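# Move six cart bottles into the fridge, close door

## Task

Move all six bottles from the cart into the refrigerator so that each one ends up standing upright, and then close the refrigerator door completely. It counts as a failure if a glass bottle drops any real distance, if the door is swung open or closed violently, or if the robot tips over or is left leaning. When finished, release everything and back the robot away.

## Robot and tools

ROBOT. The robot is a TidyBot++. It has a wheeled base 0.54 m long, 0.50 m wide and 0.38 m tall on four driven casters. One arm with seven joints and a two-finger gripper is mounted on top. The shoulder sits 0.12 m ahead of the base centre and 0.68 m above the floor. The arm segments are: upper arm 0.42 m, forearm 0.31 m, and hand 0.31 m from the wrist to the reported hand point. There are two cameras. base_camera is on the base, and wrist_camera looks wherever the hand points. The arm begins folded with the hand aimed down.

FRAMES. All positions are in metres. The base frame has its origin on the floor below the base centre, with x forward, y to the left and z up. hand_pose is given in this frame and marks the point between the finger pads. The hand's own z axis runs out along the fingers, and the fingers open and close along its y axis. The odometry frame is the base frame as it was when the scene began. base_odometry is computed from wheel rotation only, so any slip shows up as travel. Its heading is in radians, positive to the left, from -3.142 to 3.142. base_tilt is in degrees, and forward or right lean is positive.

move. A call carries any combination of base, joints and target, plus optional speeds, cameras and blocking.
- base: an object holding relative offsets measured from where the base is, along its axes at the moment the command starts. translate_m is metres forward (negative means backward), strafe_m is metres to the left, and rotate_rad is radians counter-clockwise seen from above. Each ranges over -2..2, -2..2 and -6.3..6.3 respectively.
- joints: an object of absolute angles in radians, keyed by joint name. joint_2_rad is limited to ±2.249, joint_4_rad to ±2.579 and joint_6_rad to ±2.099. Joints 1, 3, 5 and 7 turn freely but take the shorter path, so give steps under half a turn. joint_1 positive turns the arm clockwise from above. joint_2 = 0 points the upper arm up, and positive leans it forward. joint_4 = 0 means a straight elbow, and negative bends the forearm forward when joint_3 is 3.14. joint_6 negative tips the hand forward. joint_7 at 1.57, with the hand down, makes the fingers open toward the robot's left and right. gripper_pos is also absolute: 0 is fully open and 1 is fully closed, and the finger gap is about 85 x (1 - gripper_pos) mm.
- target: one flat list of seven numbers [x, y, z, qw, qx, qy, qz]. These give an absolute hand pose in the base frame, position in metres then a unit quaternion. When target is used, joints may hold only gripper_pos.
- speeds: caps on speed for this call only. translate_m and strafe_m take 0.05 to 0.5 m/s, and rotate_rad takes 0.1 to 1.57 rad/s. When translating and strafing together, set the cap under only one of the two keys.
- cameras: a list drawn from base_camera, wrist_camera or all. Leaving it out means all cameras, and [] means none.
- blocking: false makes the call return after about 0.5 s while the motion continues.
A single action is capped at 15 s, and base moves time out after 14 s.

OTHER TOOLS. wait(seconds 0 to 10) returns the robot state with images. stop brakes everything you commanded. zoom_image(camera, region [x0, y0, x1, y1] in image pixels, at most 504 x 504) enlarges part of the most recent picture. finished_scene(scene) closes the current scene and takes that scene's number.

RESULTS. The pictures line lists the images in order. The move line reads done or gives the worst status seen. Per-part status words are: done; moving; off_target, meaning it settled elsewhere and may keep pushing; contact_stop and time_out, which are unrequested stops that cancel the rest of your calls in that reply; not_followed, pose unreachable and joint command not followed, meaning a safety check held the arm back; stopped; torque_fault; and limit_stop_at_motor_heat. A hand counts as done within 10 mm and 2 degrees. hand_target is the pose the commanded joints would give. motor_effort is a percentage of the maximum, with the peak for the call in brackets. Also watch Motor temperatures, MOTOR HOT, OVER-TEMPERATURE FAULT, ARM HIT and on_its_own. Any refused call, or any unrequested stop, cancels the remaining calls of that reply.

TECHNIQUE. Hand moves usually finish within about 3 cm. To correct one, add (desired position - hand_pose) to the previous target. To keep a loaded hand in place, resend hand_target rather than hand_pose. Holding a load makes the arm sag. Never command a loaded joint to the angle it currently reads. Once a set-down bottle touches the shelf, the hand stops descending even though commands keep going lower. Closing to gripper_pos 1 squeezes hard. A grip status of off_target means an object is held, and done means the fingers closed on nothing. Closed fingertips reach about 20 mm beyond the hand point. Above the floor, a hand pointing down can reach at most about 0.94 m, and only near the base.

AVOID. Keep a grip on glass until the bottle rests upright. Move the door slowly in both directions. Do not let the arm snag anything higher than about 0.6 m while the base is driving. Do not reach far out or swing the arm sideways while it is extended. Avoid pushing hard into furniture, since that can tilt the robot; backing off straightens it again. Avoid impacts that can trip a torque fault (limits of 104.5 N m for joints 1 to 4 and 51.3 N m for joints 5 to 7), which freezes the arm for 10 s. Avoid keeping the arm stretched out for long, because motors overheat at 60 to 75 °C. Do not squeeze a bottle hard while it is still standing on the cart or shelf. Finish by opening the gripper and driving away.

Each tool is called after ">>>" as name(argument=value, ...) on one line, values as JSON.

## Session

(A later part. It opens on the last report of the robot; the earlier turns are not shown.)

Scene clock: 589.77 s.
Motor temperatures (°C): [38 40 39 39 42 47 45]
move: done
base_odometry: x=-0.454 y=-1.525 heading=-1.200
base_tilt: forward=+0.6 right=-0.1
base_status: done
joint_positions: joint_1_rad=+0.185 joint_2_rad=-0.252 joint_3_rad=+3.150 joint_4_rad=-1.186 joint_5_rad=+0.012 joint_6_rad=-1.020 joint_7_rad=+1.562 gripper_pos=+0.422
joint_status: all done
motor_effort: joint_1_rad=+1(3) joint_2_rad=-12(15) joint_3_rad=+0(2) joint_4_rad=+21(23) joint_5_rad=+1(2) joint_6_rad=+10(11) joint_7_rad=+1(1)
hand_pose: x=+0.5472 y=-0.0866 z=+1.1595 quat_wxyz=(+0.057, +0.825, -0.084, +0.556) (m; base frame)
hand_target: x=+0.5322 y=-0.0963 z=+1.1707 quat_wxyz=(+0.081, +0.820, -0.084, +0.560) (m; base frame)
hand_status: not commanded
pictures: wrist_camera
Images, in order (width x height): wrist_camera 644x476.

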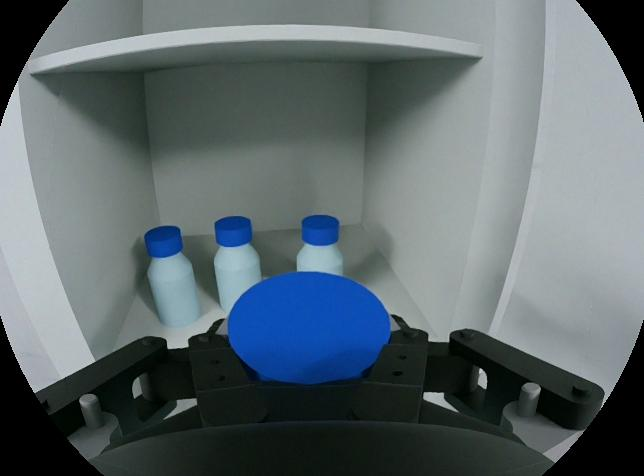

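>>> move(base={"translate_m":0.2}, speeds={"translate_m":0.25}, cameras=[])

>>> move(joints={"joint_2_rad":-0.19,"joint_4_rad":-1.40,"joint_6_rad":-0.73}, cameras=["wrist_camera"])

Scene clock: 595.00 s.
Motor temperatures (°C): [38 40 39 39 42 47 45]
move: done
base_odometry: x=-0.381 y=-1.712 heading=-1.200
base_tilt: forward=+0.6 right=-0.1
base_status: done
joint_positions: joint_1_rad=+0.185 joint_2_rad=-0.251 joint_3_rad=+3.150 joint_4_rad=-1.186 joint_5_rad=+0.012 joint_6_rad=-1.021 joint_7_rad=+1.562 gripper_pos=+0.422
joint_status: not commanded
motor_effort: joint_1_rad=+1(2) joint_2_rad=-10(15) joint_3_rad=+0(1) joint_4_rad=+21(23) joint_5_rad=+0(1) joint_6_rad=+10(11) joint_7_rad=+1(1)
hand_pose: x=+0.5474 y=-0.0867 z=+1.1590 quat_wxyz=(+0.057, +0.825, -0.084, +0.556) (m; base frame)
hand_target: x=+0.5322 y=-0.0963 z=+1.1707 quat_wxyz=(+0.081, +0.820, -0.084, +0.560) (m; base frame)
hand_status: not commanded
pictures: none
No camera images: "cameras" was empty.

Scene clock: 596.57 s.
Motor temperatures (°C): [38 40 39 39 42 47 45]
move: done
base_odometry: x=-0.381 y=-1.712 heading=-1.200
base_tilt: forward=+0.6 right=-0.1
base_status: not commanded
joint_positions: joint_1_rad=+0.185 joint_2_rad=-0.178 joint_3_rad=+3.150 joint_4_rad=-1.413 joint_5_rad=+0.012 joint_6_rad=-0.781 joint_7_rad=+1.562 gripper_pos=+0.422
joint_status: all done
motor_effort: joint_1_rad=+1(2) joint_2_rad=-16(19) joint_3_rad=+0(0) joint_4_rad=+23(26) joint_5_rad=+0(1) joint_6_rad=+10(11) joint_7_rad=+1(1)
hand_pose: x=+0.6126 y=-0.0985 z=+1.0652 quat_wxyz=(+0.054, +0.842, -0.084, +0.531) (m; base frame)
hand_target: x=+0.6120 y=-0.1094 z=+1.0939 quat_wxyz=(+0.081, +0.821, -0.077, +0.560) (m; base frame)
hand_status: not commanded
pictures: wrist_camera
Images, in order (width x height): wrist_camera 644x476.

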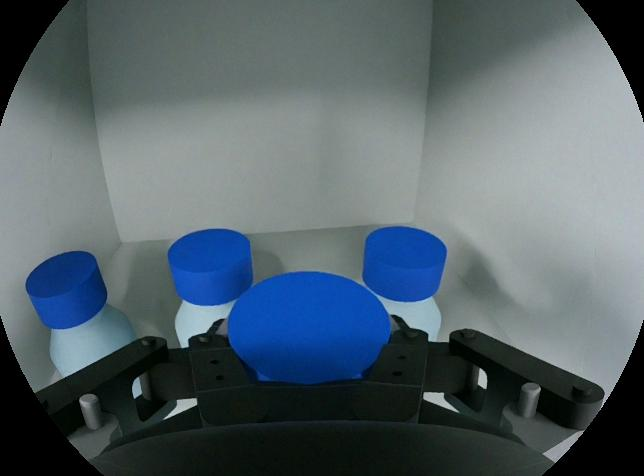

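>>> move(joints={"joint_4_rad":-1.44,"joint_6_rad":-0.69}, cameras=[])

>>> move(joints={"joint_4_rad":-1.47,"joint_6_rad":-0.66}, cameras=[])

>>> move(joints={"joint_4_rad":-1.49,"joint_6_rad":-0.645}, cameras=["wrist_camera"])

Scene clock: 600.53 s.
Motor temperatures (°C): [38 40 39 39 42 47 45]
move: done
base_odometry: x=-0.381 y=-1.712 heading=-1.200
base_tilt: forward=+0.6 right=-0.1
base_status: not commanded
joint_positions: joint_1_rad=+0.185 joint_2_rad=-0.178 joint_3_rad=+3.150 joint_4_rad=-1.450 joint_5_rad=+0.012 joint_6_rad=-0.736 joint_7_rad=+1.562 gripper_pos=+0.422
joint_status: all done
motor_effort: joint_1_rad=+1(1) joint_2_rad=-16(18) joint_3_rad=+0(0) joint_4_rad=+24(26) joint_5_rad=+0(1) joint_6_rad=+10(11) joint_7_rad=+0(1)
hand_pose: x=+0.6173 y=-0.0993 z=+1.0563 quat_wxyz=(+0.055, +0.840, -0.084, +0.534) (m; base frame)
hand_target: x=+0.6162 y=-0.1098 z=+1.0820 quat_wxyz=(+0.080, +0.821, -0.076, +0.560) (m; base frame)
hand_status: not commanded
pictures: none
No camera images: "cameras" was empty.

Scene clock: 601.20 s.
Motor temperatures (°C): [38 40 39 39 42 47 45]
move: done
base_odometry: x=-0.381 y=-1.712 heading=-1.200
base_tilt: forward=+0.6 right=-0.1
base_status: not commanded
joint_positions: joint_1_rad=+0.185 joint_2_rad=-0.178 joint_3_rad=+3.150 joint_4_rad=-1.479 joint_5_rad=+0.012 joint_6_rad=-0.706 joint_7_rad=+1.562 gripper_pos=+0.422
joint_status: all done
motor_effort: joint_1_rad=+1(1) joint_2_rad=-17(18) joint_3_rad=+0(0) joint_4_rad=+24(26) joint_5_rad=+0(1) joint_6_rad=+10(11) joint_7_rad=+1(1)
hand_pose: x=+0.6200 y=-0.0997 z=+1.0479 quat_wxyz=(+0.055, +0.839, -0.084, +0.534) (m; base frame)
hand_target: x=+0.6191 y=-0.1100 z=+1.0730 quat_wxyz=(+0.080, +0.821, -0.075, +0.560) (m; base frame)
hand_status: not commanded
pictures: none
No camera images: "cameras" was empty.

Scene clock: 601.80 s.
Motor temperatures (°C): [38 40 39 39 42 47 45]
move: done
base_odometry: x=-0.381 y=-1.712 heading=-1.200
base_tilt: forward=+0.6 right=-0.2
base_status: not commanded
joint_positions: joint_1_rad=+0.185 joint_2_rad=-0.178 joint_3_rad=+3.150 joint_4_rad=-1.499 joint_5_rad=+0.012 joint_6_rad=-0.691 joint_7_rad=+1.562 gripper_pos=+0.422
joint_status: all done
motor_effort: joint_1_rad=+1(1) joint_2_rad=-17(17) joint_3_rad=+0(0) joint_4_rad=+25(25) joint_5_rad=+0(1) joint_6_rad=+10(11) joint_7_rad=+0(1)
hand_pose: x=+0.6210 y=-0.0998 z=+1.0407 quat_wxyz=(+0.055, +0.841, -0.084, +0.532) (m; base frame)
hand_target: x=+0.6203 y=-0.1100 z=+1.0655 quat_wxyz=(+0.080, +0.823, -0.075, +0.558) (m; base frame)
hand_status: not commanded
pictures: wrist_camera
Images, in order (width x height): wrist_camera 644x476.

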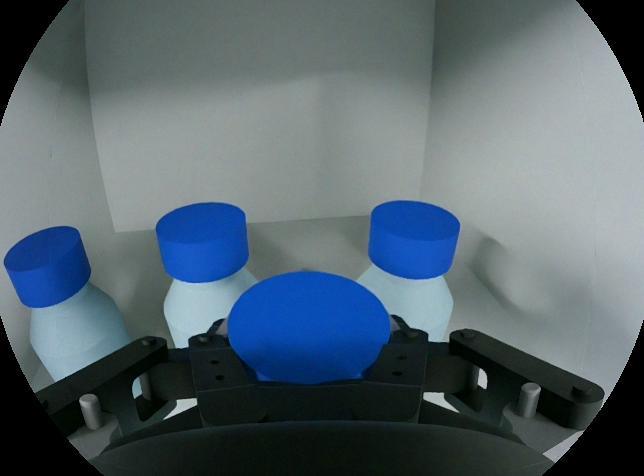

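>>> move(base={"translate_m":-0.01}, speeds={"translate_m":0.1}, joints={"joint_4_rad":-1.50,"joint_6_rad":-0.63}, cameras=[])

>>> move(joints={"joint_4_rad":-1.52,"joint_6_rad":-0.61}, cameras=[])

>>> move(joints={"joint_4_rad":-1.54,"joint_6_rad":-0.59}, cameras=[])

>>> move(joints={"joint_4_rad":-1.56,"joint_6_rad":-0.57}, cameras=["wrist_camera"])

Scene clock: 606.90 s.
Motor temperatures (°C): [38 40 39 39 42 47 45]
move: done
base_odometry: x=-0.385 y=-1.702 heading=-1.200
base_tilt: forward=+0.7 right=+0.0
base_status: done
joint_positions: joint_1_rad=+0.186 joint_2_rad=-0.176 joint_3_rad=+3.150 joint_4_rad=-1.508 joint_5_rad=+0.012 joint_6_rad=-0.674 joint_7_rad=+1.562 gripper_pos=+0.422
joint_status: all done
motor_effort: joint_1_rad=+1(2) joint_2_rad=-17(20) joint_3_rad=+0(1) joint_4_rad=+24(25) joint_5_rad=+0(1) joint_6_rad=+10(11) joint_7_rad=+1(1)
hand_pose: x=+0.6232 y=-0.1003 z=+1.0390 quat_wxyz=(+0.055, +0.839, -0.083, +0.535) (m; base frame)
hand_target: x=+0.6217 y=-0.1101 z=+1.0639 quat_wxyz=(+0.080, +0.821, -0.074, +0.560) (m; base frame)
hand_status: not commanded
pictures: none
No camera images: "cameras" was empty.

Scene clock: 607.50 s.
Motor temperatures (°C): [38 40 39 39 42 47 45]
move: done
base_odometry: x=-0.385 y=-1.702 heading=-1.200
base_tilt: forward=+0.6 right=-0.1
base_status: not commanded
joint_positions: joint_1_rad=+0.186 joint_2_rad=-0.176 joint_3_rad=+3.150 joint_4_rad=-1.528 joint_5_rad=+0.012 joint_6_rad=-0.655 joint_7_rad=+1.562 gripper_pos=+0.422
joint_status: all done
motor_effort: joint_1_rad=+0(1) joint_2_rad=-17(19) joint_3_rad=+0(0) joint_4_rad=+24(25) joint_5_rad=+1(2) joint_6_rad=+9(11) joint_7_rad=+1(1)
hand_pose: x=+0.6245 y=-0.1005 z=+1.0327 quat_wxyz=(+0.055, +0.839, -0.083, +0.535) (m; base frame)
hand_target: x=+0.6233 y=-0.1102 z=+1.0578 quat_wxyz=(+0.080, +0.821, -0.074, +0.560) (m; base frame)
hand_status: not commanded
pictures: none
No camera images: "cameras" was empty.

Scene clock: 608.07 s.
Motor temperatures (°C): [38 40 39 39 42 47 45]
move: done
base_odometry: x=-0.385 y=-1.702 heading=-1.200
base_tilt: forward=+0.6 right=+0.0
base_status: not commanded
joint_positions: joint_1_rad=+0.186 joint_2_rad=-0.176 joint_3_rad=+3.150 joint_4_rad=-1.539 joint_5_rad=+0.012 joint_6_rad=-0.631 joint_7_rad=+1.562 gripper_pos=+0.422
joint_status: all done
motor_effort: joint_1_rad=+1(1) joint_2_rad=-16(17) joint_3_rad=+0(1) joint_4_rad=+24(24) joint_5_rad=+0(2) joint_6_rad=+9(10) joint_7_rad=+0(1)
hand_pose: x=+0.6270 y=-0.1009 z=+1.0332 quat_wxyz=(+0.055, +0.836, -0.083, +0.540) (m; base frame)
hand_target: x=+0.6247 y=-0.1102 z=+1.0517 quat_wxyz=(+0.080, +0.821, -0.073, +0.560) (m; base frame)
hand_status: not commanded
pictures: none
No camera images: "cameras" was empty.

Scene clock: 608.63 s.
Motor temperatures (°C): [38 40 39 39 42 47 45]
move: done
base_odometry: x=-0.385 y=-1.702 heading=-1.200
base_tilt: forward=+0.6 right=-0.1
base_status: not commanded
joint_positions: joint_1_rad=+0.186 joint_2_rad=-0.176 joint_3_rad=+3.150 joint_4_rad=-1.551 joint_5_rad=+0.012 joint_6_rad=-0.605 joint_7_rad=+1.562 gripper_pos=+0.422
joint_status: all done
motor_effort: joint_1_rad=+0(2) joint_2_rad=-15(16) joint_3_rad=+0(1) joint_4_rad=+22(24) joint_5_rad=+0(1) joint_6_rad=+8(9) joint_7_rad=+1(1)
hand_pose: x=+0.6294 y=-0.1013 z=+1.0333 quat_wxyz=(+0.056, +0.832, -0.082, +0.546) (m; base frame)
hand_target: x=+0.6261 y=-0.1102 z=+1.0455 quat_wxyz=(+0.079, +0.821, -0.073, +0.560) (m; base frame)
hand_status: not commanded
pictures: wrist_camera
Images, in order (width x height): wrist_camera 644x476.

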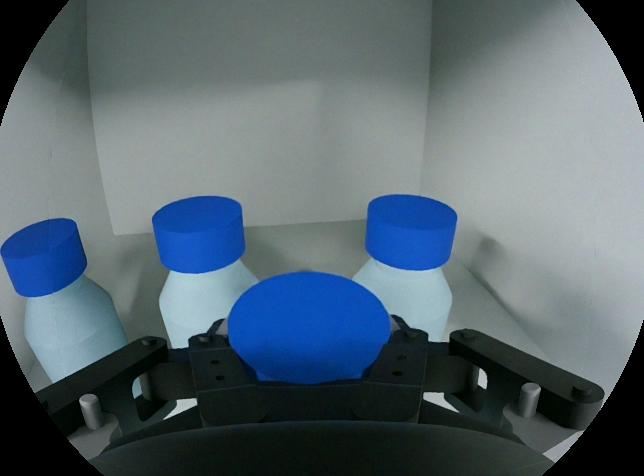

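>>> move(joints={"gripper_pos":0.18}, cameras=[])

>>> move(base={"translate_m":-0.12,"strafe_m":0.022}, speeds={"translate_m":0.12}, cameras=["wrist_camera"])

Scene clock: 611.57 s.
Motor temperatures (°C): [38 40 39 39 42 47 45]
move: done
base_odometry: x=-0.385 y=-1.702 heading=-1.200
base_tilt: forward=+0.5 right=-0.1
base_status: not commanded
joint_positions: joint_1_rad=+0.186 joint_2_rad=-0.176 joint_3_rad=+3.150 joint_4_rad=-1.551 joint_5_rad=+0.012 joint_6_rad=-0.601 joint_7_rad=+1.562 gripper_pos=+0.180
joint_status: all done
motor_effort: joint_1_rad=+0(1) joint_2_rad=-14(16) joint_3_rad=+0(0) joint_4_rad=+21(23) joint_5_rad=+0(1) joint_6_rad=+8(9) joint_7_rad=+0(1)
hand_pose: x=+0.6299 y=-0.1014 z=+1.0344 quat_wxyz=(+0.056, +0.831, -0.082, +0.547) (m; base frame)
hand_target: x=+0.6261 y=-0.1102 z=+1.0455 quat_wxyz=(+0.079, +0.821, -0.073, +0.560) (m; base frame)
hand_status: not commanded
pictures: none
No camera images: "cameras" was empty.

Scene clock: 613.17 s.
Motor temperatures (°C): [38 40 39 39 42 47 45]
move: done
base_odometry: x=-0.408 y=-1.582 heading=-1.200
base_tilt: forward=+0.6 right=+0.0
base_status: done
joint_positions: joint_1_rad=+0.186 joint_2_rad=-0.179 joint_3_rad=+3.150 joint_4_rad=-1.551 joint_5_rad=+0.012 joint_6_rad=-0.600 joint_7_rad=+1.562 gripper_pos=+0.180
joint_status: not commanded
motor_effort: joint_1_rad=+0(2) joint_2_rad=-15(18) joint_3_rad=+0(1) joint_4_rad=+21(22) joint_5_rad=+0(1) joint_6_rad=+7(8) joint_7_rad=+1(1)
hand_pose: x=+0.6289 y=-0.1013 z=+1.0360 quat_wxyz=(+0.056, +0.830, -0.082, +0.549) (m; base frame)
hand_target: x=+0.6261 y=-0.1102 z=+1.0455 quat_wxyz=(+0.079, +0.821, -0.073, +0.560) (m; base frame)
hand_status: not commanded
pictures: wrist_camera
Images, in order (width x height): wrist_camera 644x476.

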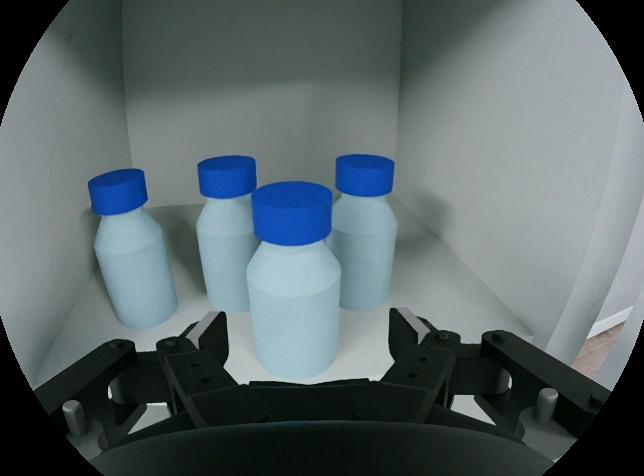

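>>> move(base={"translate_m":-0.492,"strafe_m":0.064}, joints={"joint_1_rad":-0.05,"joint_2_rad":-0.43,"joint_3_rad":3.142,"joint_4_rad":-1.538,"joint_5_rad":0.0,"joint_6_rad":-0.93,"joint_7_rad":1.571,"gripper_pos":0.1}, cameras=[])

>>> move(base={"rotate_rad":-2.183}, speeds={"rotate_rad":1.0}, cameras=[])

>>> move(base={"translate_m":0.164,"strafe_m":0.144}, joints={"joint_1_rad":0.03}, cameras=["wrist_camera"])

Scene clock: 621.33 s.
Motor temperatures (°C): [38 40 39 39 42 47 45]
move: done
base_odometry: x=-0.526 y=-1.100 heading=-1.200
base_tilt: forward=+0.6 right=+0.0
base_status: done
joint_positions: joint_1_rad=-0.032 joint_2_rad=-0.417 joint_3_rad=+3.149 joint_4_rad=-1.550 joint_5_rad=+0.012 joint_6_rad=-0.891 joint_7_rad=+1.562 gripper_pos=+0.100
joint_status: all done
motor_effort: joint_1_rad=+1(2) joint_2_rad=-5(20) joint_3_rad=+0(2) joint_4_rad=+20(23) joint_5_rad=+0(2) joint_6_rad=+7(8) joint_7_rad=+1(1)
hand_pose: x=+0.5131 y=+0.0070 z=+1.0637 quat_wxyz=(-0.004, +0.848, +0.007, +0.530) (m; base frame)
hand_target: x=+0.5023 y=+0.0203 z=+1.0644 quat_wxyz=(-0.013, +0.851, +0.021, +0.524) (m; base frame)
hand_status: not commanded
pictures: none
No camera images: "cameras" was empty.

Scene clock: 624.43 s.
Motor temperatures (°C): [38 40 39 39 42 47 45]
move: done
base_odometry: x=-0.526 y=-1.100 heading=+2.901
base_tilt: forward=+0.6 right=-0.1
base_status: done
joint_positions: joint_1_rad=-0.035 joint_2_rad=-0.417 joint_3_rad=+3.149 joint_4_rad=-1.550 joint_5_rad=+0.012 joint_6_rad=-0.891 joint_7_rad=+1.562 gripper_pos=+0.100
joint_status: not commanded
motor_effort: joint_1_rad=+1(2) joint_2_rad=-5(6) joint_3_rad=+0(3) joint_4_rad=+20(20) joint_5_rad=+1(1) joint_6_rad=+7(8) joint_7_rad=+1(1)
hand_pose: x=+0.5130 y=+0.0085 z=+1.0636 quat_wxyz=(-0.005, +0.848, +0.008, +0.530) (m; base frame)
hand_target: x=+0.5023 y=+0.0203 z=+1.0644 quat_wxyz=(-0.013, +0.851, +0.021, +0.524) (m; base frame)
hand_status: not commanded
pictures: none
No camera images: "cameras" was empty.

Scene clock: 626.07 s.
Motor temperatures (°C): [38 40 39 39 42 47 45]
move: done
base_odometry: x=-0.720 y=-1.201 heading=+2.900
base_tilt: forward=+0.6 right=-0.1
base_status: done
joint_positions: joint_1_rad=+0.019 joint_2_rad=-0.420 joint_3_rad=+3.148 joint_4_rad=-1.550 joint_5_rad=+0.012 joint_6_rad=-0.892 joint_7_rad=+1.562 gripper_pos=+0.100
joint_status: all done
motor_effort: joint_1_rad=+0(2) joint_2_rad=-5(8) joint_3_rad=+0(3) joint_4_rad=+20(21) joint_5_rad=+1(1) joint_6_rad=+7(8) joint_7_rad=+1(1)
hand_pose: x=+0.5119 y=-0.0122 z=+1.0641 quat_wxyz=(+0.009, +0.847, -0.014, +0.531) (m; base frame)
hand_target: x=+0.5027 y=-0.0104 z=+1.0644 quat_wxyz=(+0.008, +0.851, -0.013, +0.524) (m; base frame)
hand_status: not commanded
pictures: wrist_camera
Images, in order (width x height): wrist_camera 644x476.

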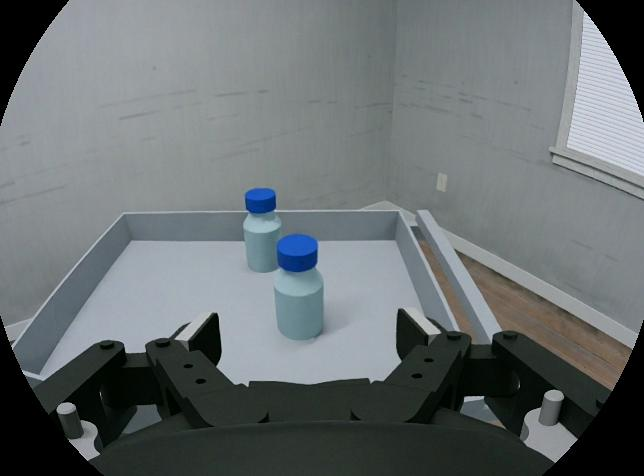

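>>> move(target=[0.72,0.0,0.924,0,0.8434,0,0.5373], cameras=["wrist_camera"])

Scene clock: 631.83 s.
Motor temperatures (°C): [38 40 39 39 42 47 45]
move: done
base_odometry: x=-0.720 y=-1.201 heading=+2.900
base_tilt: forward=+0.6 right=+0.0
base_status: not commanded
joint_positions: joint_1_rad=+0.005 joint_2_rad=+0.019 joint_3_rad=+3.148 joint_4_rad=-1.695 joint_5_rad=+0.012 joint_6_rad=-0.323 joint_7_rad=+1.562 gripper_pos=+0.100
joint_status: not commanded
motor_effort: joint_1_rad=+1(2) joint_2_rad=-22(25) joint_3_rad=+0(1) joint_4_rad=+21(23) joint_5_rad=+0(2) joint_6_rad=+7(8) joint_7_rad=+1(1)
hand_pose: x=+0.7162 y=-0.0068 z=+0.9179 quat_wxyz=(+0.006, +0.851, -0.005, +0.525) (m; base frame)
hand_target: x=+0.7200 y=+0.0000 z=+0.9240 quat_wxyz=(+0.000, +0.843, +0.000, +0.537) (m; base frame)
hand_status: done (0.010 m and 1.9 deg from the pose sent, 0.251 m and 2.1 deg at the start)
pictures: wrist_camera
Images, in order (width x height): wrist_camera 644x476.

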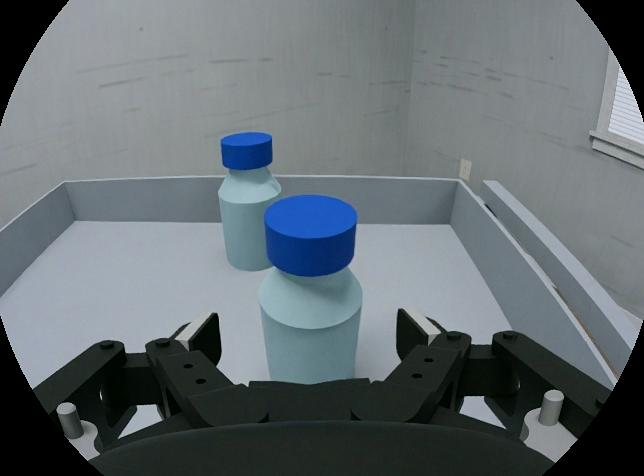

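>>> move(base={"translate_m":0.075}, speeds={"translate_m":0.12}, cameras=["base_camera"])

>>> move(target=[0.736,0.0,0.913,0,0.8434,0,0.5373], cameras=["wrist_camera"])

Scene clock: 635.13 s.
Motor temperatures (°C): [38 40 39 39 42 47 45]
move: done
base_odometry: x=-0.793 y=-1.183 heading=+2.901
base_tilt: forward=+0.7 right=+0.0
base_status: done
joint_positions: joint_1_rad=+0.004 joint_2_rad=+0.021 joint_3_rad=+3.148 joint_4_rad=-1.695 joint_5_rad=+0.012 joint_6_rad=-0.318 joint_7_rad=+1.562 gripper_pos=+0.100
joint_status: not commanded
motor_effort: joint_1_rad=+2(2) joint_2_rad=-22(25) joint_3_rad=+0(2) joint_4_rad=+21(22) joint_5_rad=+0(1) joint_6_rad=+7(8) joint_7_rad=+0(1)
hand_pose: x=+0.7173 y=-0.0062 z=+0.9176 quat_wxyz=(+0.005, +0.851, -0.004, +0.526) (m; base frame)
hand_target: x=+0.7200 y=+0.0000 z=+0.9240 quat_wxyz=(+0.000, +0.843, +0.000, +0.537) (m; base frame)
hand_status: not commanded
pictures: base_camera
Images, in order (width x height): base_camera 644x364.

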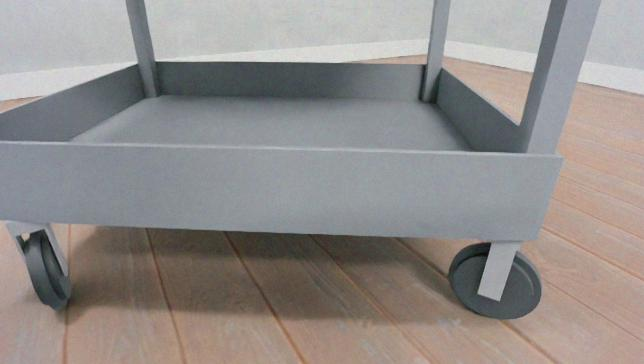

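Scene clock: 635.90 s.
Motor temperatures (°C): [38 40 39 39 42 47 45]
move: done
base_odometry: x=-0.793 y=-1.183 heading=+2.901
base_tilt: forward=+0.7 right=+0.0
base_status: not commanded
joint_positions: joint_1_rad=+0.004 joint_2_rad=+0.050 joint_3_rad=+3.148 joint_4_rad=-1.695 joint_5_rad=+0.012 joint_6_rad=-0.284 joint_7_rad=+1.562 gripper_pos=+0.100
joint_status: not commanded
motor_effort: joint_1_rad=+1(2) joint_2_rad=-23(25) joint_3_rad=+0(1) joint_4_rad=+21(22) joint_5_rad=+0(1) joint_6_rad=+7(8) joint_7_rad=+1(1)
hand_pose: x=+0.7287 y=-0.0061 z=+0.9097 quat_wxyz=(+0.005, +0.849, -0.004, +0.528) (m; base frame)
hand_target: x=+0.7360 y=+0.0000 z=+0.9130 quat_wxyz=(+0.000, +0.843, +0.000, +0.537) (m; base frame)
hand_status: done (0.010 m and 1.5 deg from the pose sent, 0.020 m and 1.8 deg at the start)
pictures: wrist_camera
Images, in order (width x height): wrist_camera 644x476.

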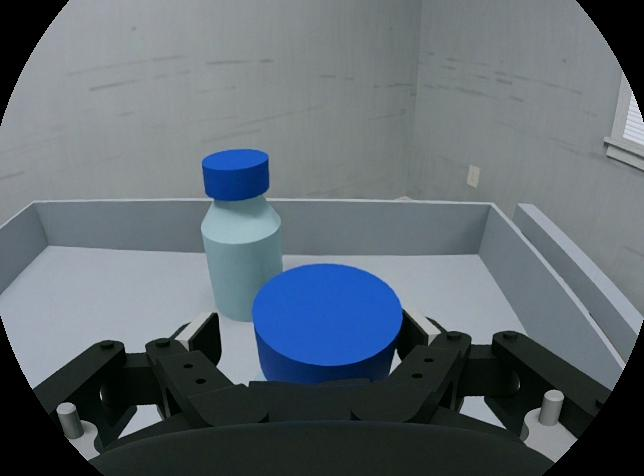

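>>> move(base={"strafe_m": -0.006}, cameras=["wrist_camera"])

Scene clock: 650.27 s.
Motor temperatures (°C): [38 40 39 39 42 47 45]
move: done
base_odometry: x=-0.792 y=-1.178 heading=+2.901
base_tilt: forward=+0.7 right=-0.1
base_status: done
joint_positions: joint_1_rad=+0.002 joint_2_rad=+0.050 joint_3_rad=+3.148 joint_4_rad=-1.695 joint_5_rad=+0.012 joint_6_rad=-0.284 joint_7_rad=+1.562 gripper_pos=+0.100
joint_status: not commanded
motor_effort: joint_1_rad=+1(3) joint_2_rad=-22(23) joint_3_rad=+0(3) joint_4_rad=+21(22) joint_5_rad=+2(2) joint_6_rad=+7(8) joint_7_rad=+1(1)
hand_pose: x=+0.7287 y=-0.0050 z=+0.9097 quat_wxyz=(+0.005, +0.849, -0.003, +0.528) (m; base frame)
hand_target: x=+0.7360 y=+0.0000 z=+0.9130 quat_wxyz=(+0.000, +0.843, +0.000, +0.537) (m; base frame)
hand_status: not commanded
pictures: wrist_camera
Images, in order (width x height): wrist_camera 644x476.

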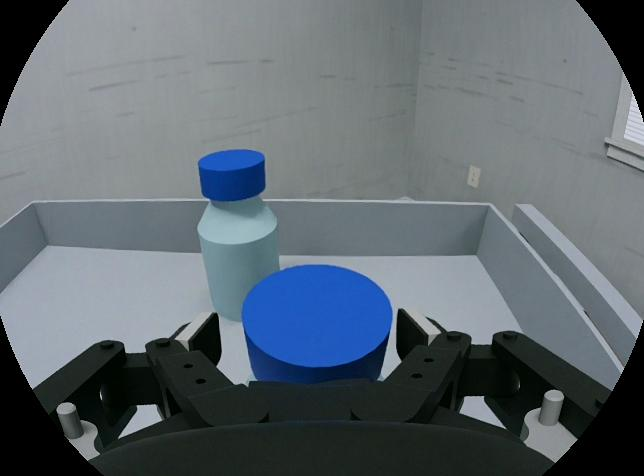

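>>> move(joints={"gripper_pos": 1.0}, cameras=["wrist_camera"])

>>> move(target=[0.729, 0, 1.03, 0, 0.8434, 0, 0.5373], cameras=["wrist_camera"])

Scene clock: 653.53 s.
Motor temperatures (°C): [38 40 39 39 42 47 45]
move: off_target
base_odometry: x=-0.792 y=-1.178 heading=+2.901
base_tilt: forward=+0.6 right=-0.1
base_status: not commanded
joint_positions: joint_1_rad=+0.002 joint_2_rad=+0.050 joint_3_rad=+3.148 joint_4_rad=-1.695 joint_5_rad=+0.012 joint_6_rad=-0.283 joint_7_rad=+1.562 gripper_pos=+0.427
joint_status: gripper_pos off_target (ended at +0.427, target +1.000)
motor_effort: joint_1_rad=+1(2) joint_2_rad=-23(23) joint_3_rad=+0(2) joint_4_rad=+22(22) joint_5_rad=+2(2) joint_6_rad=+8(9) joint_7_rad=+1(1)
hand_pose: x=+0.7289 y=-0.0050 z=+0.9101 quat_wxyz=(+0.005, +0.849, -0.003, +0.528) (m; base frame)
hand_target: x=+0.7360 y=+0.0000 z=+0.9130 quat_wxyz=(+0.000, +0.843, +0.000, +0.537) (m; base frame)
hand_status: not commanded
pictures: wrist_camera
Images, in order (width x height): wrist_camera 644x476.

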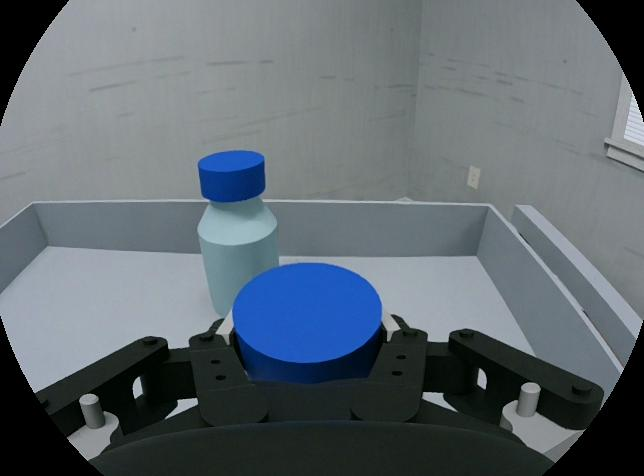

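Scene clock: 655.07 s.
Motor temperatures (°C): [38 40 39 39 42 47 45]
move: off_target
base_odometry: x=-0.792 y=-1.178 heading=+2.901
base_tilt: forward=+0.6 right=-0.1
base_status: not commanded
joint_positions: joint_1_rad=+0.000 joint_2_rad=+0.071 joint_3_rad=+3.149 joint_4_rad=-1.372 joint_5_rad=+0.012 joint_6_rad=-0.601 joint_7_rad=+1.562 gripper_pos=+0.427
joint_status: not commanded
motor_effort: joint_1_rad=+1(2) joint_2_rad=-28(31) joint_3_rad=+0(1) joint_4_rad=+26(27) joint_5_rad=+0(2) joint_6_rad=+10(11) joint_7_rad=+0(1)
hand_pose: x=+0.7378 y=-0.0051 z=+0.9992 quat_wxyz=(+0.005, +0.853, -0.004, +0.521) (m; base frame)
hand_target: x=+0.7290 y=+0.0000 z=+1.0300 quat_wxyz=(+0.000, +0.843, +0.000, +0.537) (m; base frame)
hand_status: off_target (0.032 m and 2.3 deg from the pose sent, 0.120 m and 1.4 deg at the start)
pictures: wrist_camera
Images, in order (width x height): wrist_camera 644x476.

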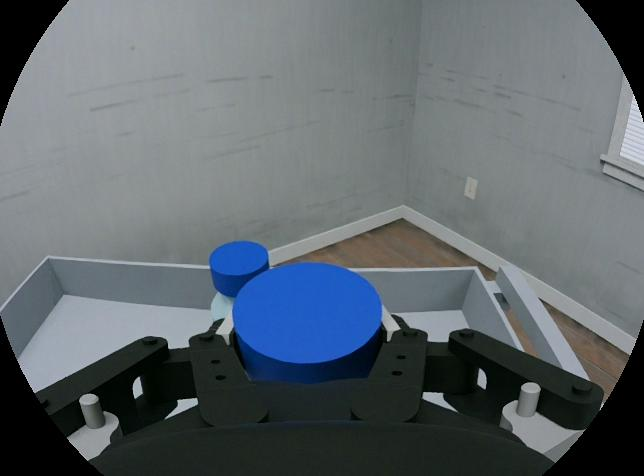

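>>> move(base={"translate_m": -0.277, "strafe_m": 0}, speeds={"translate_m": 0.2}, joints={"joint_1_rad": 0, "joint_2_rad": -0.1, "joint_4_rad": -1.1, "joint_6_rad": -0.98, "joint_5_rad":0.0}, cameras=["wrist_camera"])

Scene clock: 659.00 s.
Motor temperatures (°C): [38 40 39 39 42 47 45]
move: done
base_odometry: x=-0.523 y=-1.244 heading=+2.901
base_tilt: forward=+0.6 right=+0.0
base_status: done
joint_positions: joint_1_rad=-0.001 joint_2_rad=-0.078 joint_3_rad=+3.150 joint_4_rad=-1.126 joint_5_rad=+0.012 joint_6_rad=-0.960 joint_7_rad=+1.562 gripper_pos=+0.427
joint_status: all done
motor_effort: joint_1_rad=+1(3) joint_2_rad=-20(33) joint_3_rad=+0(1) joint_4_rad=+23(27) joint_5_rad=+1(2) joint_6_rad=+10(12) joint_7_rad=+1(1)
hand_pose: x=+0.6405 y=-0.0059 z=+1.1270 quat_wxyz=(+0.006, +0.843, -0.007, +0.537) (m; base frame)
hand_target: x=+0.6273 y=-0.0124 z=+1.1465 quat_wxyz=(+0.008, +0.836, -0.007, +0.549) (m; base frame)
hand_status: not commanded
pictures: wrist_camera
Images, in order (width x height): wrist_camera 644x476.

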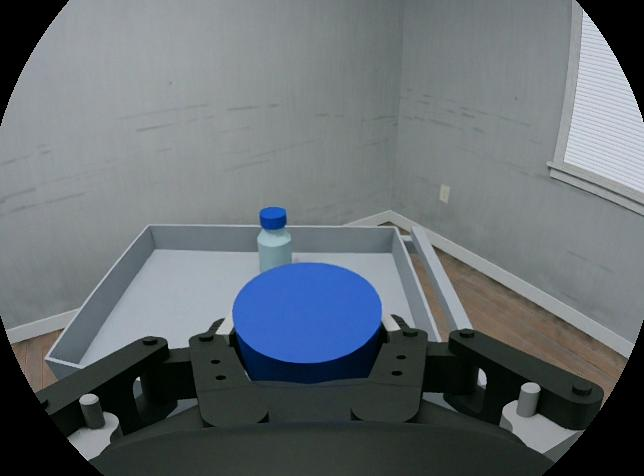

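>>> move(base={"translate_m": 0.0, "strafe_m": -0.145}, speeds={"strafe_m": 0.25}, joints={"joint_2_rad": -0.27, "joint_4_rad": -1.17, "joint_6_rad": -1.08}, cameras=[])

>>> move(base={"rotate_rad": 2.182}, speeds={"rotate_rad": 0.8}, cameras=["wrist_camera"])

Scene clock: 663.07 s.
Motor temperatures (°C): [38 40 39 39 42 47 45]
move: done
base_odometry: x=-0.488 y=-1.103 heading=+2.901
base_tilt: forward=+0.6 right=+0.0
base_status: done
joint_positions: joint_1_rad=-0.001 joint_2_rad=-0.246 joint_3_rad=+3.156 joint_4_rad=-1.178 joint_5_rad=+0.012 joint_6_rad=-1.058 joint_7_rad=+1.562 gripper_pos=+0.427
joint_status: all done
motor_effort: joint_1_rad=+0(4) joint_2_rad=-12(22) joint_3_rad=+0(4) joint_4_rad=+21(24) joint_5_rad=+0(2) joint_6_rad=+10(11) joint_7_rad=+0(1)
hand_pose: x=+0.5534 y=-0.0095 z=+1.1503 quat_wxyz=(+0.006, +0.839, -0.011, +0.544) (m; base frame)
hand_target: x=+0.5388 y=-0.0119 z=+1.1589 quat_wxyz=(+0.006, +0.836, -0.008, +0.549) (m; base frame)
hand_status: not commanded
pictures: none
No camera images: "cameras" was empty.

Scene clock: 666.60 s.
Motor temperatures (°C): [38 40 39 39 42 47 45]
move: done
base_odometry: x=-0.488 y=-1.103 heading=-1.201
base_tilt: forward=+0.6 right=-0.1
base_status: done
joint_positions: joint_1_rad=-0.001 joint_2_rad=-0.246 joint_3_rad=+3.158 joint_4_rad=-1.178 joint_5_rad=+0.012 joint_6_rad=-1.059 joint_7_rad=+1.562 gripper_pos=+0.427
joint_status: not commanded
motor_effort: joint_1_rad=+1(3) joint_2_rad=-11(14) joint_3_rad=-1(2) joint_4_rad=+21(23) joint_5_rad=+1(2) joint_6_rad=+10(11) joint_7_rad=+0(1)
hand_pose: x=+0.5533 y=-0.0105 z=+1.1501 quat_wxyz=(+0.006, +0.839, -0.011, +0.544) (m; base frame)
hand_target: x=+0.5388 y=-0.0119 z=+1.1589 quat_wxyz=(+0.006, +0.836, -0.008, +0.549) (m; base frame)
hand_status: not commanded
pictures: wrist_camera
Images, in order (width x height): wrist_camera 644x476.

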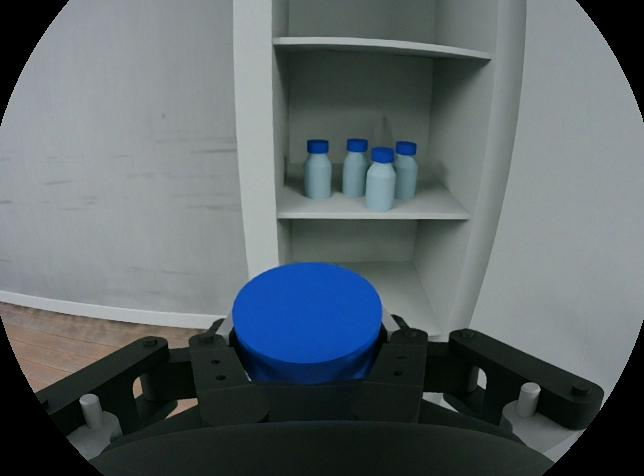

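>>> move(base={"translate_m": 0.40, "strafe_m": -0.112}, speeds={"translate_m": 0.35}, joints={"joint_1_rad": 0, "joint_2_rad": -0.19, "joint_4_rad": -1.36, "joint_6_rad": -0.80}, cameras=["wrist_camera"])

Scene clock: 673.33 s.
Motor temperatures (°C): [38 40 39 39 42 47 45]
move: done
base_odometry: x=-0.448 y=-1.516 heading=-1.200
base_tilt: forward=+0.7 right=+0.0
base_status: done
joint_positions: joint_1_rad=-0.001 joint_2_rad=-0.172 joint_3_rad=+3.158 joint_4_rad=-1.372 joint_5_rad=+0.012 joint_6_rad=-0.849 joint_7_rad=+1.562 gripper_pos=+0.427
joint_status: all done
motor_effort: joint_1_rad=+0(2) joint_2_rad=-17(20) joint_3_rad=+0(1) joint_4_rad=+24(26) joint_5_rad=+0(1) joint_6_rad=+9(11) joint_7_rad=+1(1)
hand_pose: x=+0.6164 y=-0.0103 z=+1.0671 quat_wxyz=(+0.007, +0.854, -0.010, +0.520) (m; base frame)
hand_target: x=+0.6160 y=-0.0127 z=+1.0967 quat_wxyz=(+0.007, +0.833, -0.008, +0.553) (m; base frame)
hand_status: not commanded
pictures: wrist_camera
Images, in order (width x height): wrist_camera 644x476.

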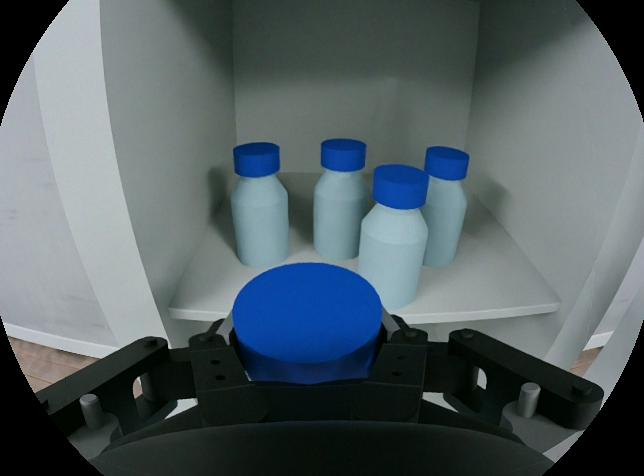

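>>> move(base={"translate_m": 0.204}, speeds={"translate_m": 0.2}, joints={"joint_6_rad": -0.775}, cameras=["wrist_camera"])

>>> move(joints={"joint_4_rad": -1.41, "joint_6_rad": -0.725}, cameras=[])

Scene clock: 678.03 s.
Motor temperatures (°C): [38 40 39 39 42 47 45]
move: done
base_odometry: x=-0.374 y=-1.707 heading=-1.201
base_tilt: forward=+0.6 right=-0.1
base_status: done
joint_positions: joint_1_rad=-0.001 joint_2_rad=-0.170 joint_3_rad=+3.158 joint_4_rad=-1.373 joint_5_rad=+0.012 joint_6_rad=-0.822 joint_7_rad=+1.562 gripper_pos=+0.427
joint_status: all done
motor_effort: joint_1_rad=+0(2) joint_2_rad=-16(21) joint_3_rad=+0(2) joint_4_rad=+24(25) joint_5_rad=+0(1) joint_6_rad=+9(11) joint_7_rad=+0(1)
hand_pose: x=+0.6212 y=-0.0103 z=+1.0732 quat_wxyz=(+0.007, +0.848, -0.010, +0.530) (m; base frame)
hand_target: x=+0.6189 y=-0.0128 z=+1.1039 quat_wxyz=(+0.008, +0.826, -0.008, +0.563) (m; base frame)
hand_status: not commanded
pictures: wrist_camera
Images, in order (width x height): wrist_camera 644x476.

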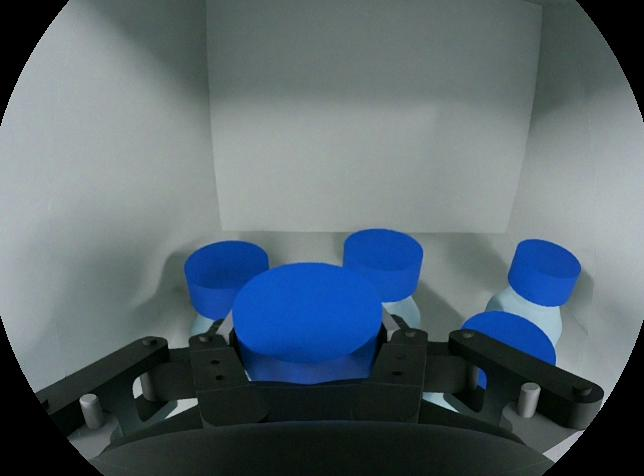

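Scene clock: 678.77 s.
Motor temperatures (°C): [38 40 39 39 42 47 45]
move: done
base_odometry: x=-0.374 y=-1.707 heading=-1.201
base_tilt: forward=+0.6 right=+0.0
base_status: not commanded
joint_positions: joint_1_rad=-0.001 joint_2_rad=-0.170 joint_3_rad=+3.158 joint_4_rad=-1.422 joint_5_rad=+0.012 joint_6_rad=-0.773 joint_7_rad=+1.562 gripper_pos=+0.427
joint_status: all done
motor_effort: joint_1_rad=+1(1) joint_2_rad=-17(18) joint_3_rad=+0(1) joint_4_rad=+24(26) joint_5_rad=+0(1) joint_6_rad=+10(11) joint_7_rad=+1(1)
hand_pose: x=+0.6263 y=-0.0102 z=+1.0578 quat_wxyz=(+0.007, +0.848, -0.009, +0.529) (m; base frame)
hand_target: x=+0.6247 y=-0.0129 z=+1.0893 quat_wxyz=(+0.008, +0.826, -0.008, +0.563) (m; base frame)
hand_status: not commanded
pictures: none
No camera images: "cameras" was empty.

>>> move(joints={"joint_4_rad": -1.465, "joint_6_rad": -0.67}, cameras=[])

>>> move(joints={"joint_4_rad": -1.49, "joint_6_rad": -0.645}, cameras=[])

>>> move(joints={"joint_4_rad": -1.51, "joint_6_rad": -0.625}, cameras=["wrist_camera"])

Scene clock: 684.17 s.
Motor temperatures (°C): [38 40 39 39 42 47 45]
move: done
base_odometry: x=-0.374 y=-1.707 heading=-1.201
base_tilt: forward=+0.6 right=+0.0
base_status: not commanded
joint_positions: joint_1_rad=-0.001 joint_2_rad=-0.170 joint_3_rad=+3.158 joint_4_rad=-1.478 joint_5_rad=+0.012 joint_6_rad=-0.719 joint_7_rad=+1.562 gripper_pos=+0.427
joint_status: all done
motor_effort: joint_1_rad=+1(2) joint_2_rad=-17(19) joint_3_rad=+0(1) joint_4_rad=+24(26) joint_5_rad=+0(1) joint_6_rad=+10(11) joint_7_rad=+1(1)
hand_pose: x=+0.6312 y=-0.0101 z=+1.0409 quat_wxyz=(+0.007, +0.849, -0.009, +0.529) (m; base frame)
hand_target: x=+0.6301 y=-0.0130 z=+1.0729 quat_wxyz=(+0.008, +0.826, -0.008, +0.563) (m; base frame)
hand_status: not commanded
pictures: none
No camera images: "cameras" was empty.

Scene clock: 684.77 s.
Motor temperatures (°C): [38 40 39 39 42 47 45]
move: done
base_odometry: x=-0.374 y=-1.707 heading=-1.201
base_tilt: forward=+0.6 right=+0.0
base_status: not commanded
joint_positions: joint_1_rad=-0.001 joint_2_rad=-0.170 joint_3_rad=+3.158 joint_4_rad=-1.500 joint_5_rad=+0.012 joint_6_rad=-0.692 joint_7_rad=+1.562 gripper_pos=+0.427
joint_status: all done
motor_effort: joint_1_rad=+0(1) joint_2_rad=-17(18) joint_3_rad=+0(1) joint_4_rad=+24(25) joint_5_rad=+0(1) joint_6_rad=+10(12) joint_7_rad=+0(1)
hand_pose: x=+0.6336 y=-0.0101 z=+1.0357 quat_wxyz=(+0.006, +0.847, -0.009, +0.531) (m; base frame)
hand_target: x=+0.6323 y=-0.0130 z=+1.0653 quat_wxyz=(+0.008, +0.826, -0.008, +0.563) (m; base frame)
hand_status: not commanded
pictures: none
No camera images: "cameras" was empty.

Scene clock: 685.33 s.
Motor temperatures (°C): [38 40 39 39 42 47 45]
move: done
base_odometry: x=-0.374 y=-1.707 heading=-1.201
base_tilt: forward=+0.6 right=+0.0
base_status: not commanded
joint_positions: joint_1_rad=-0.001 joint_2_rad=-0.170 joint_3_rad=+3.158 joint_4_rad=-1.511 joint_5_rad=+0.012 joint_6_rad=-0.667 joint_7_rad=+1.562 gripper_pos=+0.427
joint_status: all done
motor_effort: joint_1_rad=+1(1) joint_2_rad=-17(18) joint_3_rad=+0(0) joint_4_rad=+24(25) joint_5_rad=+0(2) joint_6_rad=+10(10) joint_7_rad=+1(1)
hand_pose: x=+0.6362 y=-0.0100 z=+1.0359 quat_wxyz=(+0.006, +0.844, -0.009, +0.537) (m; base frame)
hand_target: x=+0.6340 y=-0.0130 z=+1.0593 quat_wxyz=(+0.008, +0.826, -0.008, +0.563) (m; base frame)
hand_status: not commanded
pictures: wrist_camera
Images, in order (width x height): wrist_camera 644x476.

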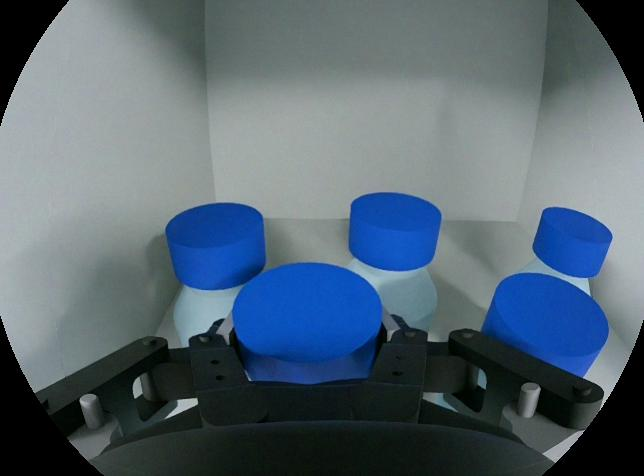

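>>> move(joints={"joint_4_rad": -1.53, "joint_6_rad": -0.635}, cameras=[])

>>> move(joints={"joint_4_rad": -1.55, "joint_6_rad": -0.615}, cameras=[])

Scene clock: 688.33 s.
Motor temperatures (°C): [38 40 39 39 42 47 45]
move: done
base_odometry: x=-0.374 y=-1.707 heading=-1.201
base_tilt: forward=+0.6 right=+0.0
base_status: not commanded
joint_positions: joint_1_rad=-0.001 joint_2_rad=-0.171 joint_3_rad=+3.158 joint_4_rad=-1.515 joint_5_rad=+0.012 joint_6_rad=-0.663 joint_7_rad=+1.562 gripper_pos=+0.427
joint_status: all done
motor_effort: joint_1_rad=+0(1) joint_2_rad=-14(16) joint_3_rad=-1(1) joint_4_rad=+21(24) joint_5_rad=+0(2) joint_6_rad=+7(9) joint_7_rad=+1(1)
hand_pose: x=+0.6362 y=-0.0100 z=+1.0356 quat_wxyz=(+0.006, +0.843, -0.009, +0.537) (m; base frame)
hand_target: x=+0.6319 y=-0.0129 z=+1.0445 quat_wxyz=(+0.007, +0.835, -0.008, +0.551) (m; base frame)
hand_status: not commanded
pictures: none
No camera images: "cameras" was empty.

Scene clock: 688.90 s.
Motor temperatures (°C): [38 40 39 39 42 47 45]
move: done
base_odometry: x=-0.374 y=-1.707 heading=-1.201
base_tilt: forward=+0.7 right=-0.1
base_status: not commanded
joint_positions: joint_1_rad=-0.001 joint_2_rad=-0.175 joint_3_rad=+3.158 joint_4_rad=-1.529 joint_5_rad=+0.012 joint_6_rad=-0.640 joint_7_rad=+1.562 gripper_pos=+0.427
joint_status: all done
motor_effort: joint_1_rad=+0(1) joint_2_rad=-13(14) joint_3_rad=-1(2) joint_4_rad=+20(22) joint_5_rad=+1(1) joint_6_rad=+7(8) joint_7_rad=+1(1)
hand_pose: x=+0.6368 y=-0.0100 z=+1.0355 quat_wxyz=(+0.006, +0.840, -0.009, +0.542) (m; base frame)
hand_target: x=+0.6333 y=-0.0129 z=+1.0384 quat_wxyz=(+0.007, +0.835, -0.008, +0.551) (m; base frame)
hand_status: not commanded
pictures: none
No camera images: "cameras" was empty.

>>> move(joints={"joint_4_rad": -1.55, "joint_6_rad": -0.66}, cameras=[])

>>> move(joints={"gripper_pos": 0.18}, cameras=["wrist_camera"])

Scene clock: 691.07 s.
Motor temperatures (°C): [38 40 39 39 42 47 45]
move: done
base_odometry: x=-0.374 y=-1.707 heading=-1.201
base_tilt: forward=+0.7 right=+0.0
base_status: not commanded
joint_positions: joint_1_rad=-0.001 joint_2_rad=-0.178 joint_3_rad=+3.158 joint_4_rad=-1.529 joint_5_rad=+0.012 joint_6_rad=-0.646 joint_7_rad=+1.562 gripper_pos=+0.427
joint_status: all done
motor_effort: joint_1_rad=+0(1) joint_2_rad=-12(14) joint_3_rad=-1(1) joint_4_rad=+18(21) joint_5_rad=+1(1) joint_6_rad=+4(7) joint_7_rad=+1(1)
hand_pose: x=+0.6347 y=-0.0100 z=+1.0357 quat_wxyz=(+0.006, +0.841, -0.009, +0.541) (m; base frame)
hand_target: x=+0.6275 y=-0.0127 z=+1.0256 quat_wxyz=(+0.007, +0.847, -0.008, +0.532) (m; base frame)
hand_status: not commanded
pictures: none
No camera images: "cameras" was empty.

Scene clock: 692.07 s.
Motor temperatures (°C): [38 40 39 39 42 47 45]
move: done
base_odometry: x=-0.374 y=-1.707 heading=-1.201
base_tilt: forward=+0.7 right=-0.1
base_status: not commanded
joint_positions: joint_1_rad=-0.001 joint_2_rad=-0.178 joint_3_rad=+3.158 joint_4_rad=-1.543 joint_5_rad=+0.012 joint_6_rad=-0.646 joint_7_rad=+1.562 gripper_pos=+0.180
joint_status: all done
motor_effort: joint_1_rad=+1(1) joint_2_rad=-14(15) joint_3_rad=+0(1) joint_4_rad=+21(22) joint_5_rad=+0(1) joint_6_rad=+8(8) joint_7_rad=+1(1)
hand_pose: x=+0.6339 y=-0.0099 z=+1.0279 quat_wxyz=(+0.006, +0.844, -0.009, +0.536) (m; base frame)
hand_target: x=+0.6275 y=-0.0127 z=+1.0256 quat_wxyz=(+0.007, +0.847, -0.008, +0.532) (m; base frame)
hand_status: not commanded
pictures: wrist_camera
Images, in order (width x height): wrist_camera 644x476.

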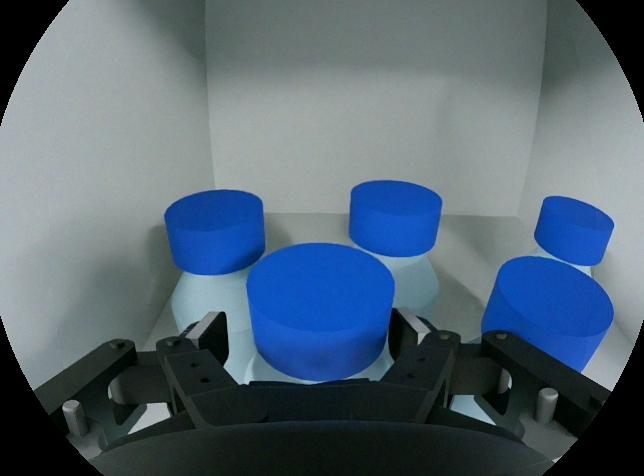

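>>> move(base={"strafe_m": -0.005}, cameras=[])

>>> move(base={"translate_m": -0.13}, speeds={"translate_m": 0.12}, cameras=["wrist_camera"])

Scene clock: 695.63 s.
Motor temperatures (°C): [38 40 39 39 42 47 45]
move: done
base_odometry: x=-0.378 y=-1.709 heading=-1.200
base_tilt: forward=+0.6 right=+0.0
base_status: done
joint_positions: joint_1_rad=-0.001 joint_2_rad=-0.178 joint_3_rad=+3.159 joint_4_rad=-1.543 joint_5_rad=+0.012 joint_6_rad=-0.646 joint_7_rad=+1.562 gripper_pos=+0.180
joint_status: not commanded
motor_effort: joint_1_rad=+0(2) joint_2_rad=-15(16) joint_3_rad=-1(4) joint_4_rad=+21(22) joint_5_rad=-1(1) joint_6_rad=+7(7) joint_7_rad=+1(1)
hand_pose: x=+0.6339 y=-0.0103 z=+1.0279 quat_wxyz=(+0.006, +0.844, -0.009, +0.536) (m; base frame)
hand_target: x=+0.6275 y=-0.0127 z=+1.0256 quat_wxyz=(+0.007, +0.847, -0.008, +0.532) (m; base frame)
hand_status: not commanded
pictures: none
No camera images: "cameras" was empty.

Scene clock: 697.30 s.
Motor temperatures (°C): [38 40 39 39 42 47 45]
move: done
base_odometry: x=-0.426 y=-1.587 heading=-1.200
base_tilt: forward=+0.6 right=+0.0
base_status: done
joint_positions: joint_1_rad=-0.001 joint_2_rad=-0.181 joint_3_rad=+3.159 joint_4_rad=-1.543 joint_5_rad=+0.012 joint_6_rad=-0.646 joint_7_rad=+1.562 gripper_pos=+0.180
joint_status: not commanded
motor_effort: joint_1_rad=+1(2) joint_2_rad=-14(18) joint_3_rad=+0(1) joint_4_rad=+21(22) joint_5_rad=+1(1) joint_6_rad=+7(8) joint_7_rad=+0(1)
hand_pose: x=+0.6331 y=-0.0103 z=+1.0291 quat_wxyz=(+0.006, +0.844, -0.009, +0.537) (m; base frame)
hand_target: x=+0.6275 y=-0.0127 z=+1.0256 quat_wxyz=(+0.007, +0.847, -0.008, +0.532) (m; base frame)
hand_status: not commanded
pictures: wrist_camera
Images, in order (width x height): wrist_camera 644x476.

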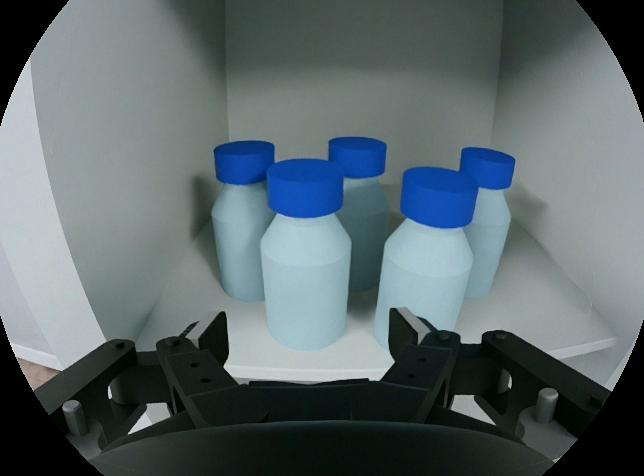

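>>> zoom_image(camera="wrist_camera", region=[100, 130, 400, 380])

Scaled by 1.680.

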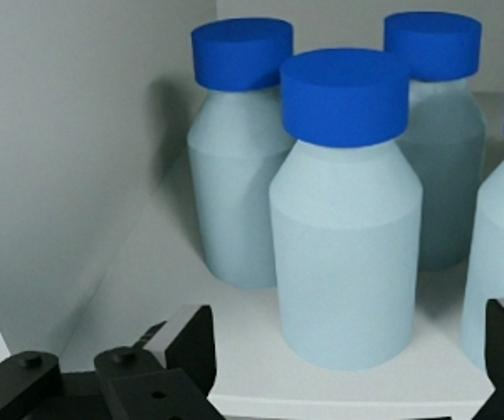

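>>> move(base={"translate_m": -0.49, "strafe_m": 0.083}, speeds={"translate_m": 0.4}, joints={"joint_1_rad": 0, "joint_2_rad": -0.43, "joint_4_rad": -1.538, "joint_5_rad": 0.0, "joint_6_rad": -0.93, "gripper_pos": 0.1}, cameras=[])

>>> move(base={"rotate_rad": -2.182}, speeds={"rotate_rad": 1.0}, cameras=["wrist_camera"])

Scene clock: 712.17 s.
Motor temperatures (°C): [38 40 39 39 42 47 45]
move: done
base_odometry: x=-0.526 y=-1.101 heading=-1.200
base_tilt: forward=+0.6 right=-0.1
base_status: done
joint_positions: joint_1_rad=-0.001 joint_2_rad=-0.424 joint_3_rad=+3.159 joint_4_rad=-1.543 joint_5_rad=+0.012 joint_6_rad=-0.891 joint_7_rad=+1.562 gripper_pos=+0.100
joint_status: all done
motor_effort: joint_1_rad=+1(1) joint_2_rad=-4(19) joint_3_rad=+0(1) joint_4_rad=+20(22) joint_5_rad=+0(2) joint_6_rad=+8(9) joint_7_rad=+0(1)
hand_pose: x=+0.5106 y=-0.0102 z=+1.0704 quat_wxyz=(+0.005, +0.844, -0.011, +0.536) (m; base frame)
hand_target: x=+0.5030 y=-0.0113 z=+1.0645 quat_wxyz=(+0.004, +0.852, -0.008, +0.524) (m; base frame)
hand_status: not commanded
pictures: none
No camera images: "cameras" was empty.

Scene clock: 715.27 s.
Motor temperatures (°C): [38 40 39 39 42 47 45]
move: done
base_odometry: x=-0.526 y=-1.101 heading=+2.902
base_tilt: forward=+0.6 right=+0.0
base_status: done
joint_positions: joint_1_rad=-0.001 joint_2_rad=-0.424 joint_3_rad=+3.159 joint_4_rad=-1.543 joint_5_rad=+0.012 joint_6_rad=-0.891 joint_7_rad=+1.562 gripper_pos=+0.100
joint_status: not commanded
motor_effort: joint_1_rad=+1(2) joint_2_rad=-4(5) joint_3_rad=+0(2) joint_4_rad=+19(21) joint_5_rad=+1(2) joint_6_rad=+7(8) joint_7_rad=+1(1)
hand_pose: x=+0.5106 y=-0.0102 z=+1.0704 quat_wxyz=(+0.005, +0.844, -0.011, +0.536) (m; base frame)
hand_target: x=+0.5030 y=-0.0113 z=+1.0645 quat_wxyz=(+0.004, +0.852, -0.008, +0.524) (m; base frame)
hand_status: not commanded
pictures: wrist_camera
Images, in order (width x height): wrist_camera 644x476.

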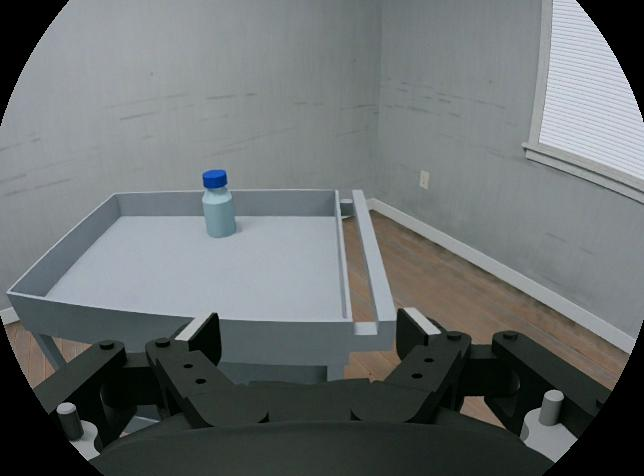

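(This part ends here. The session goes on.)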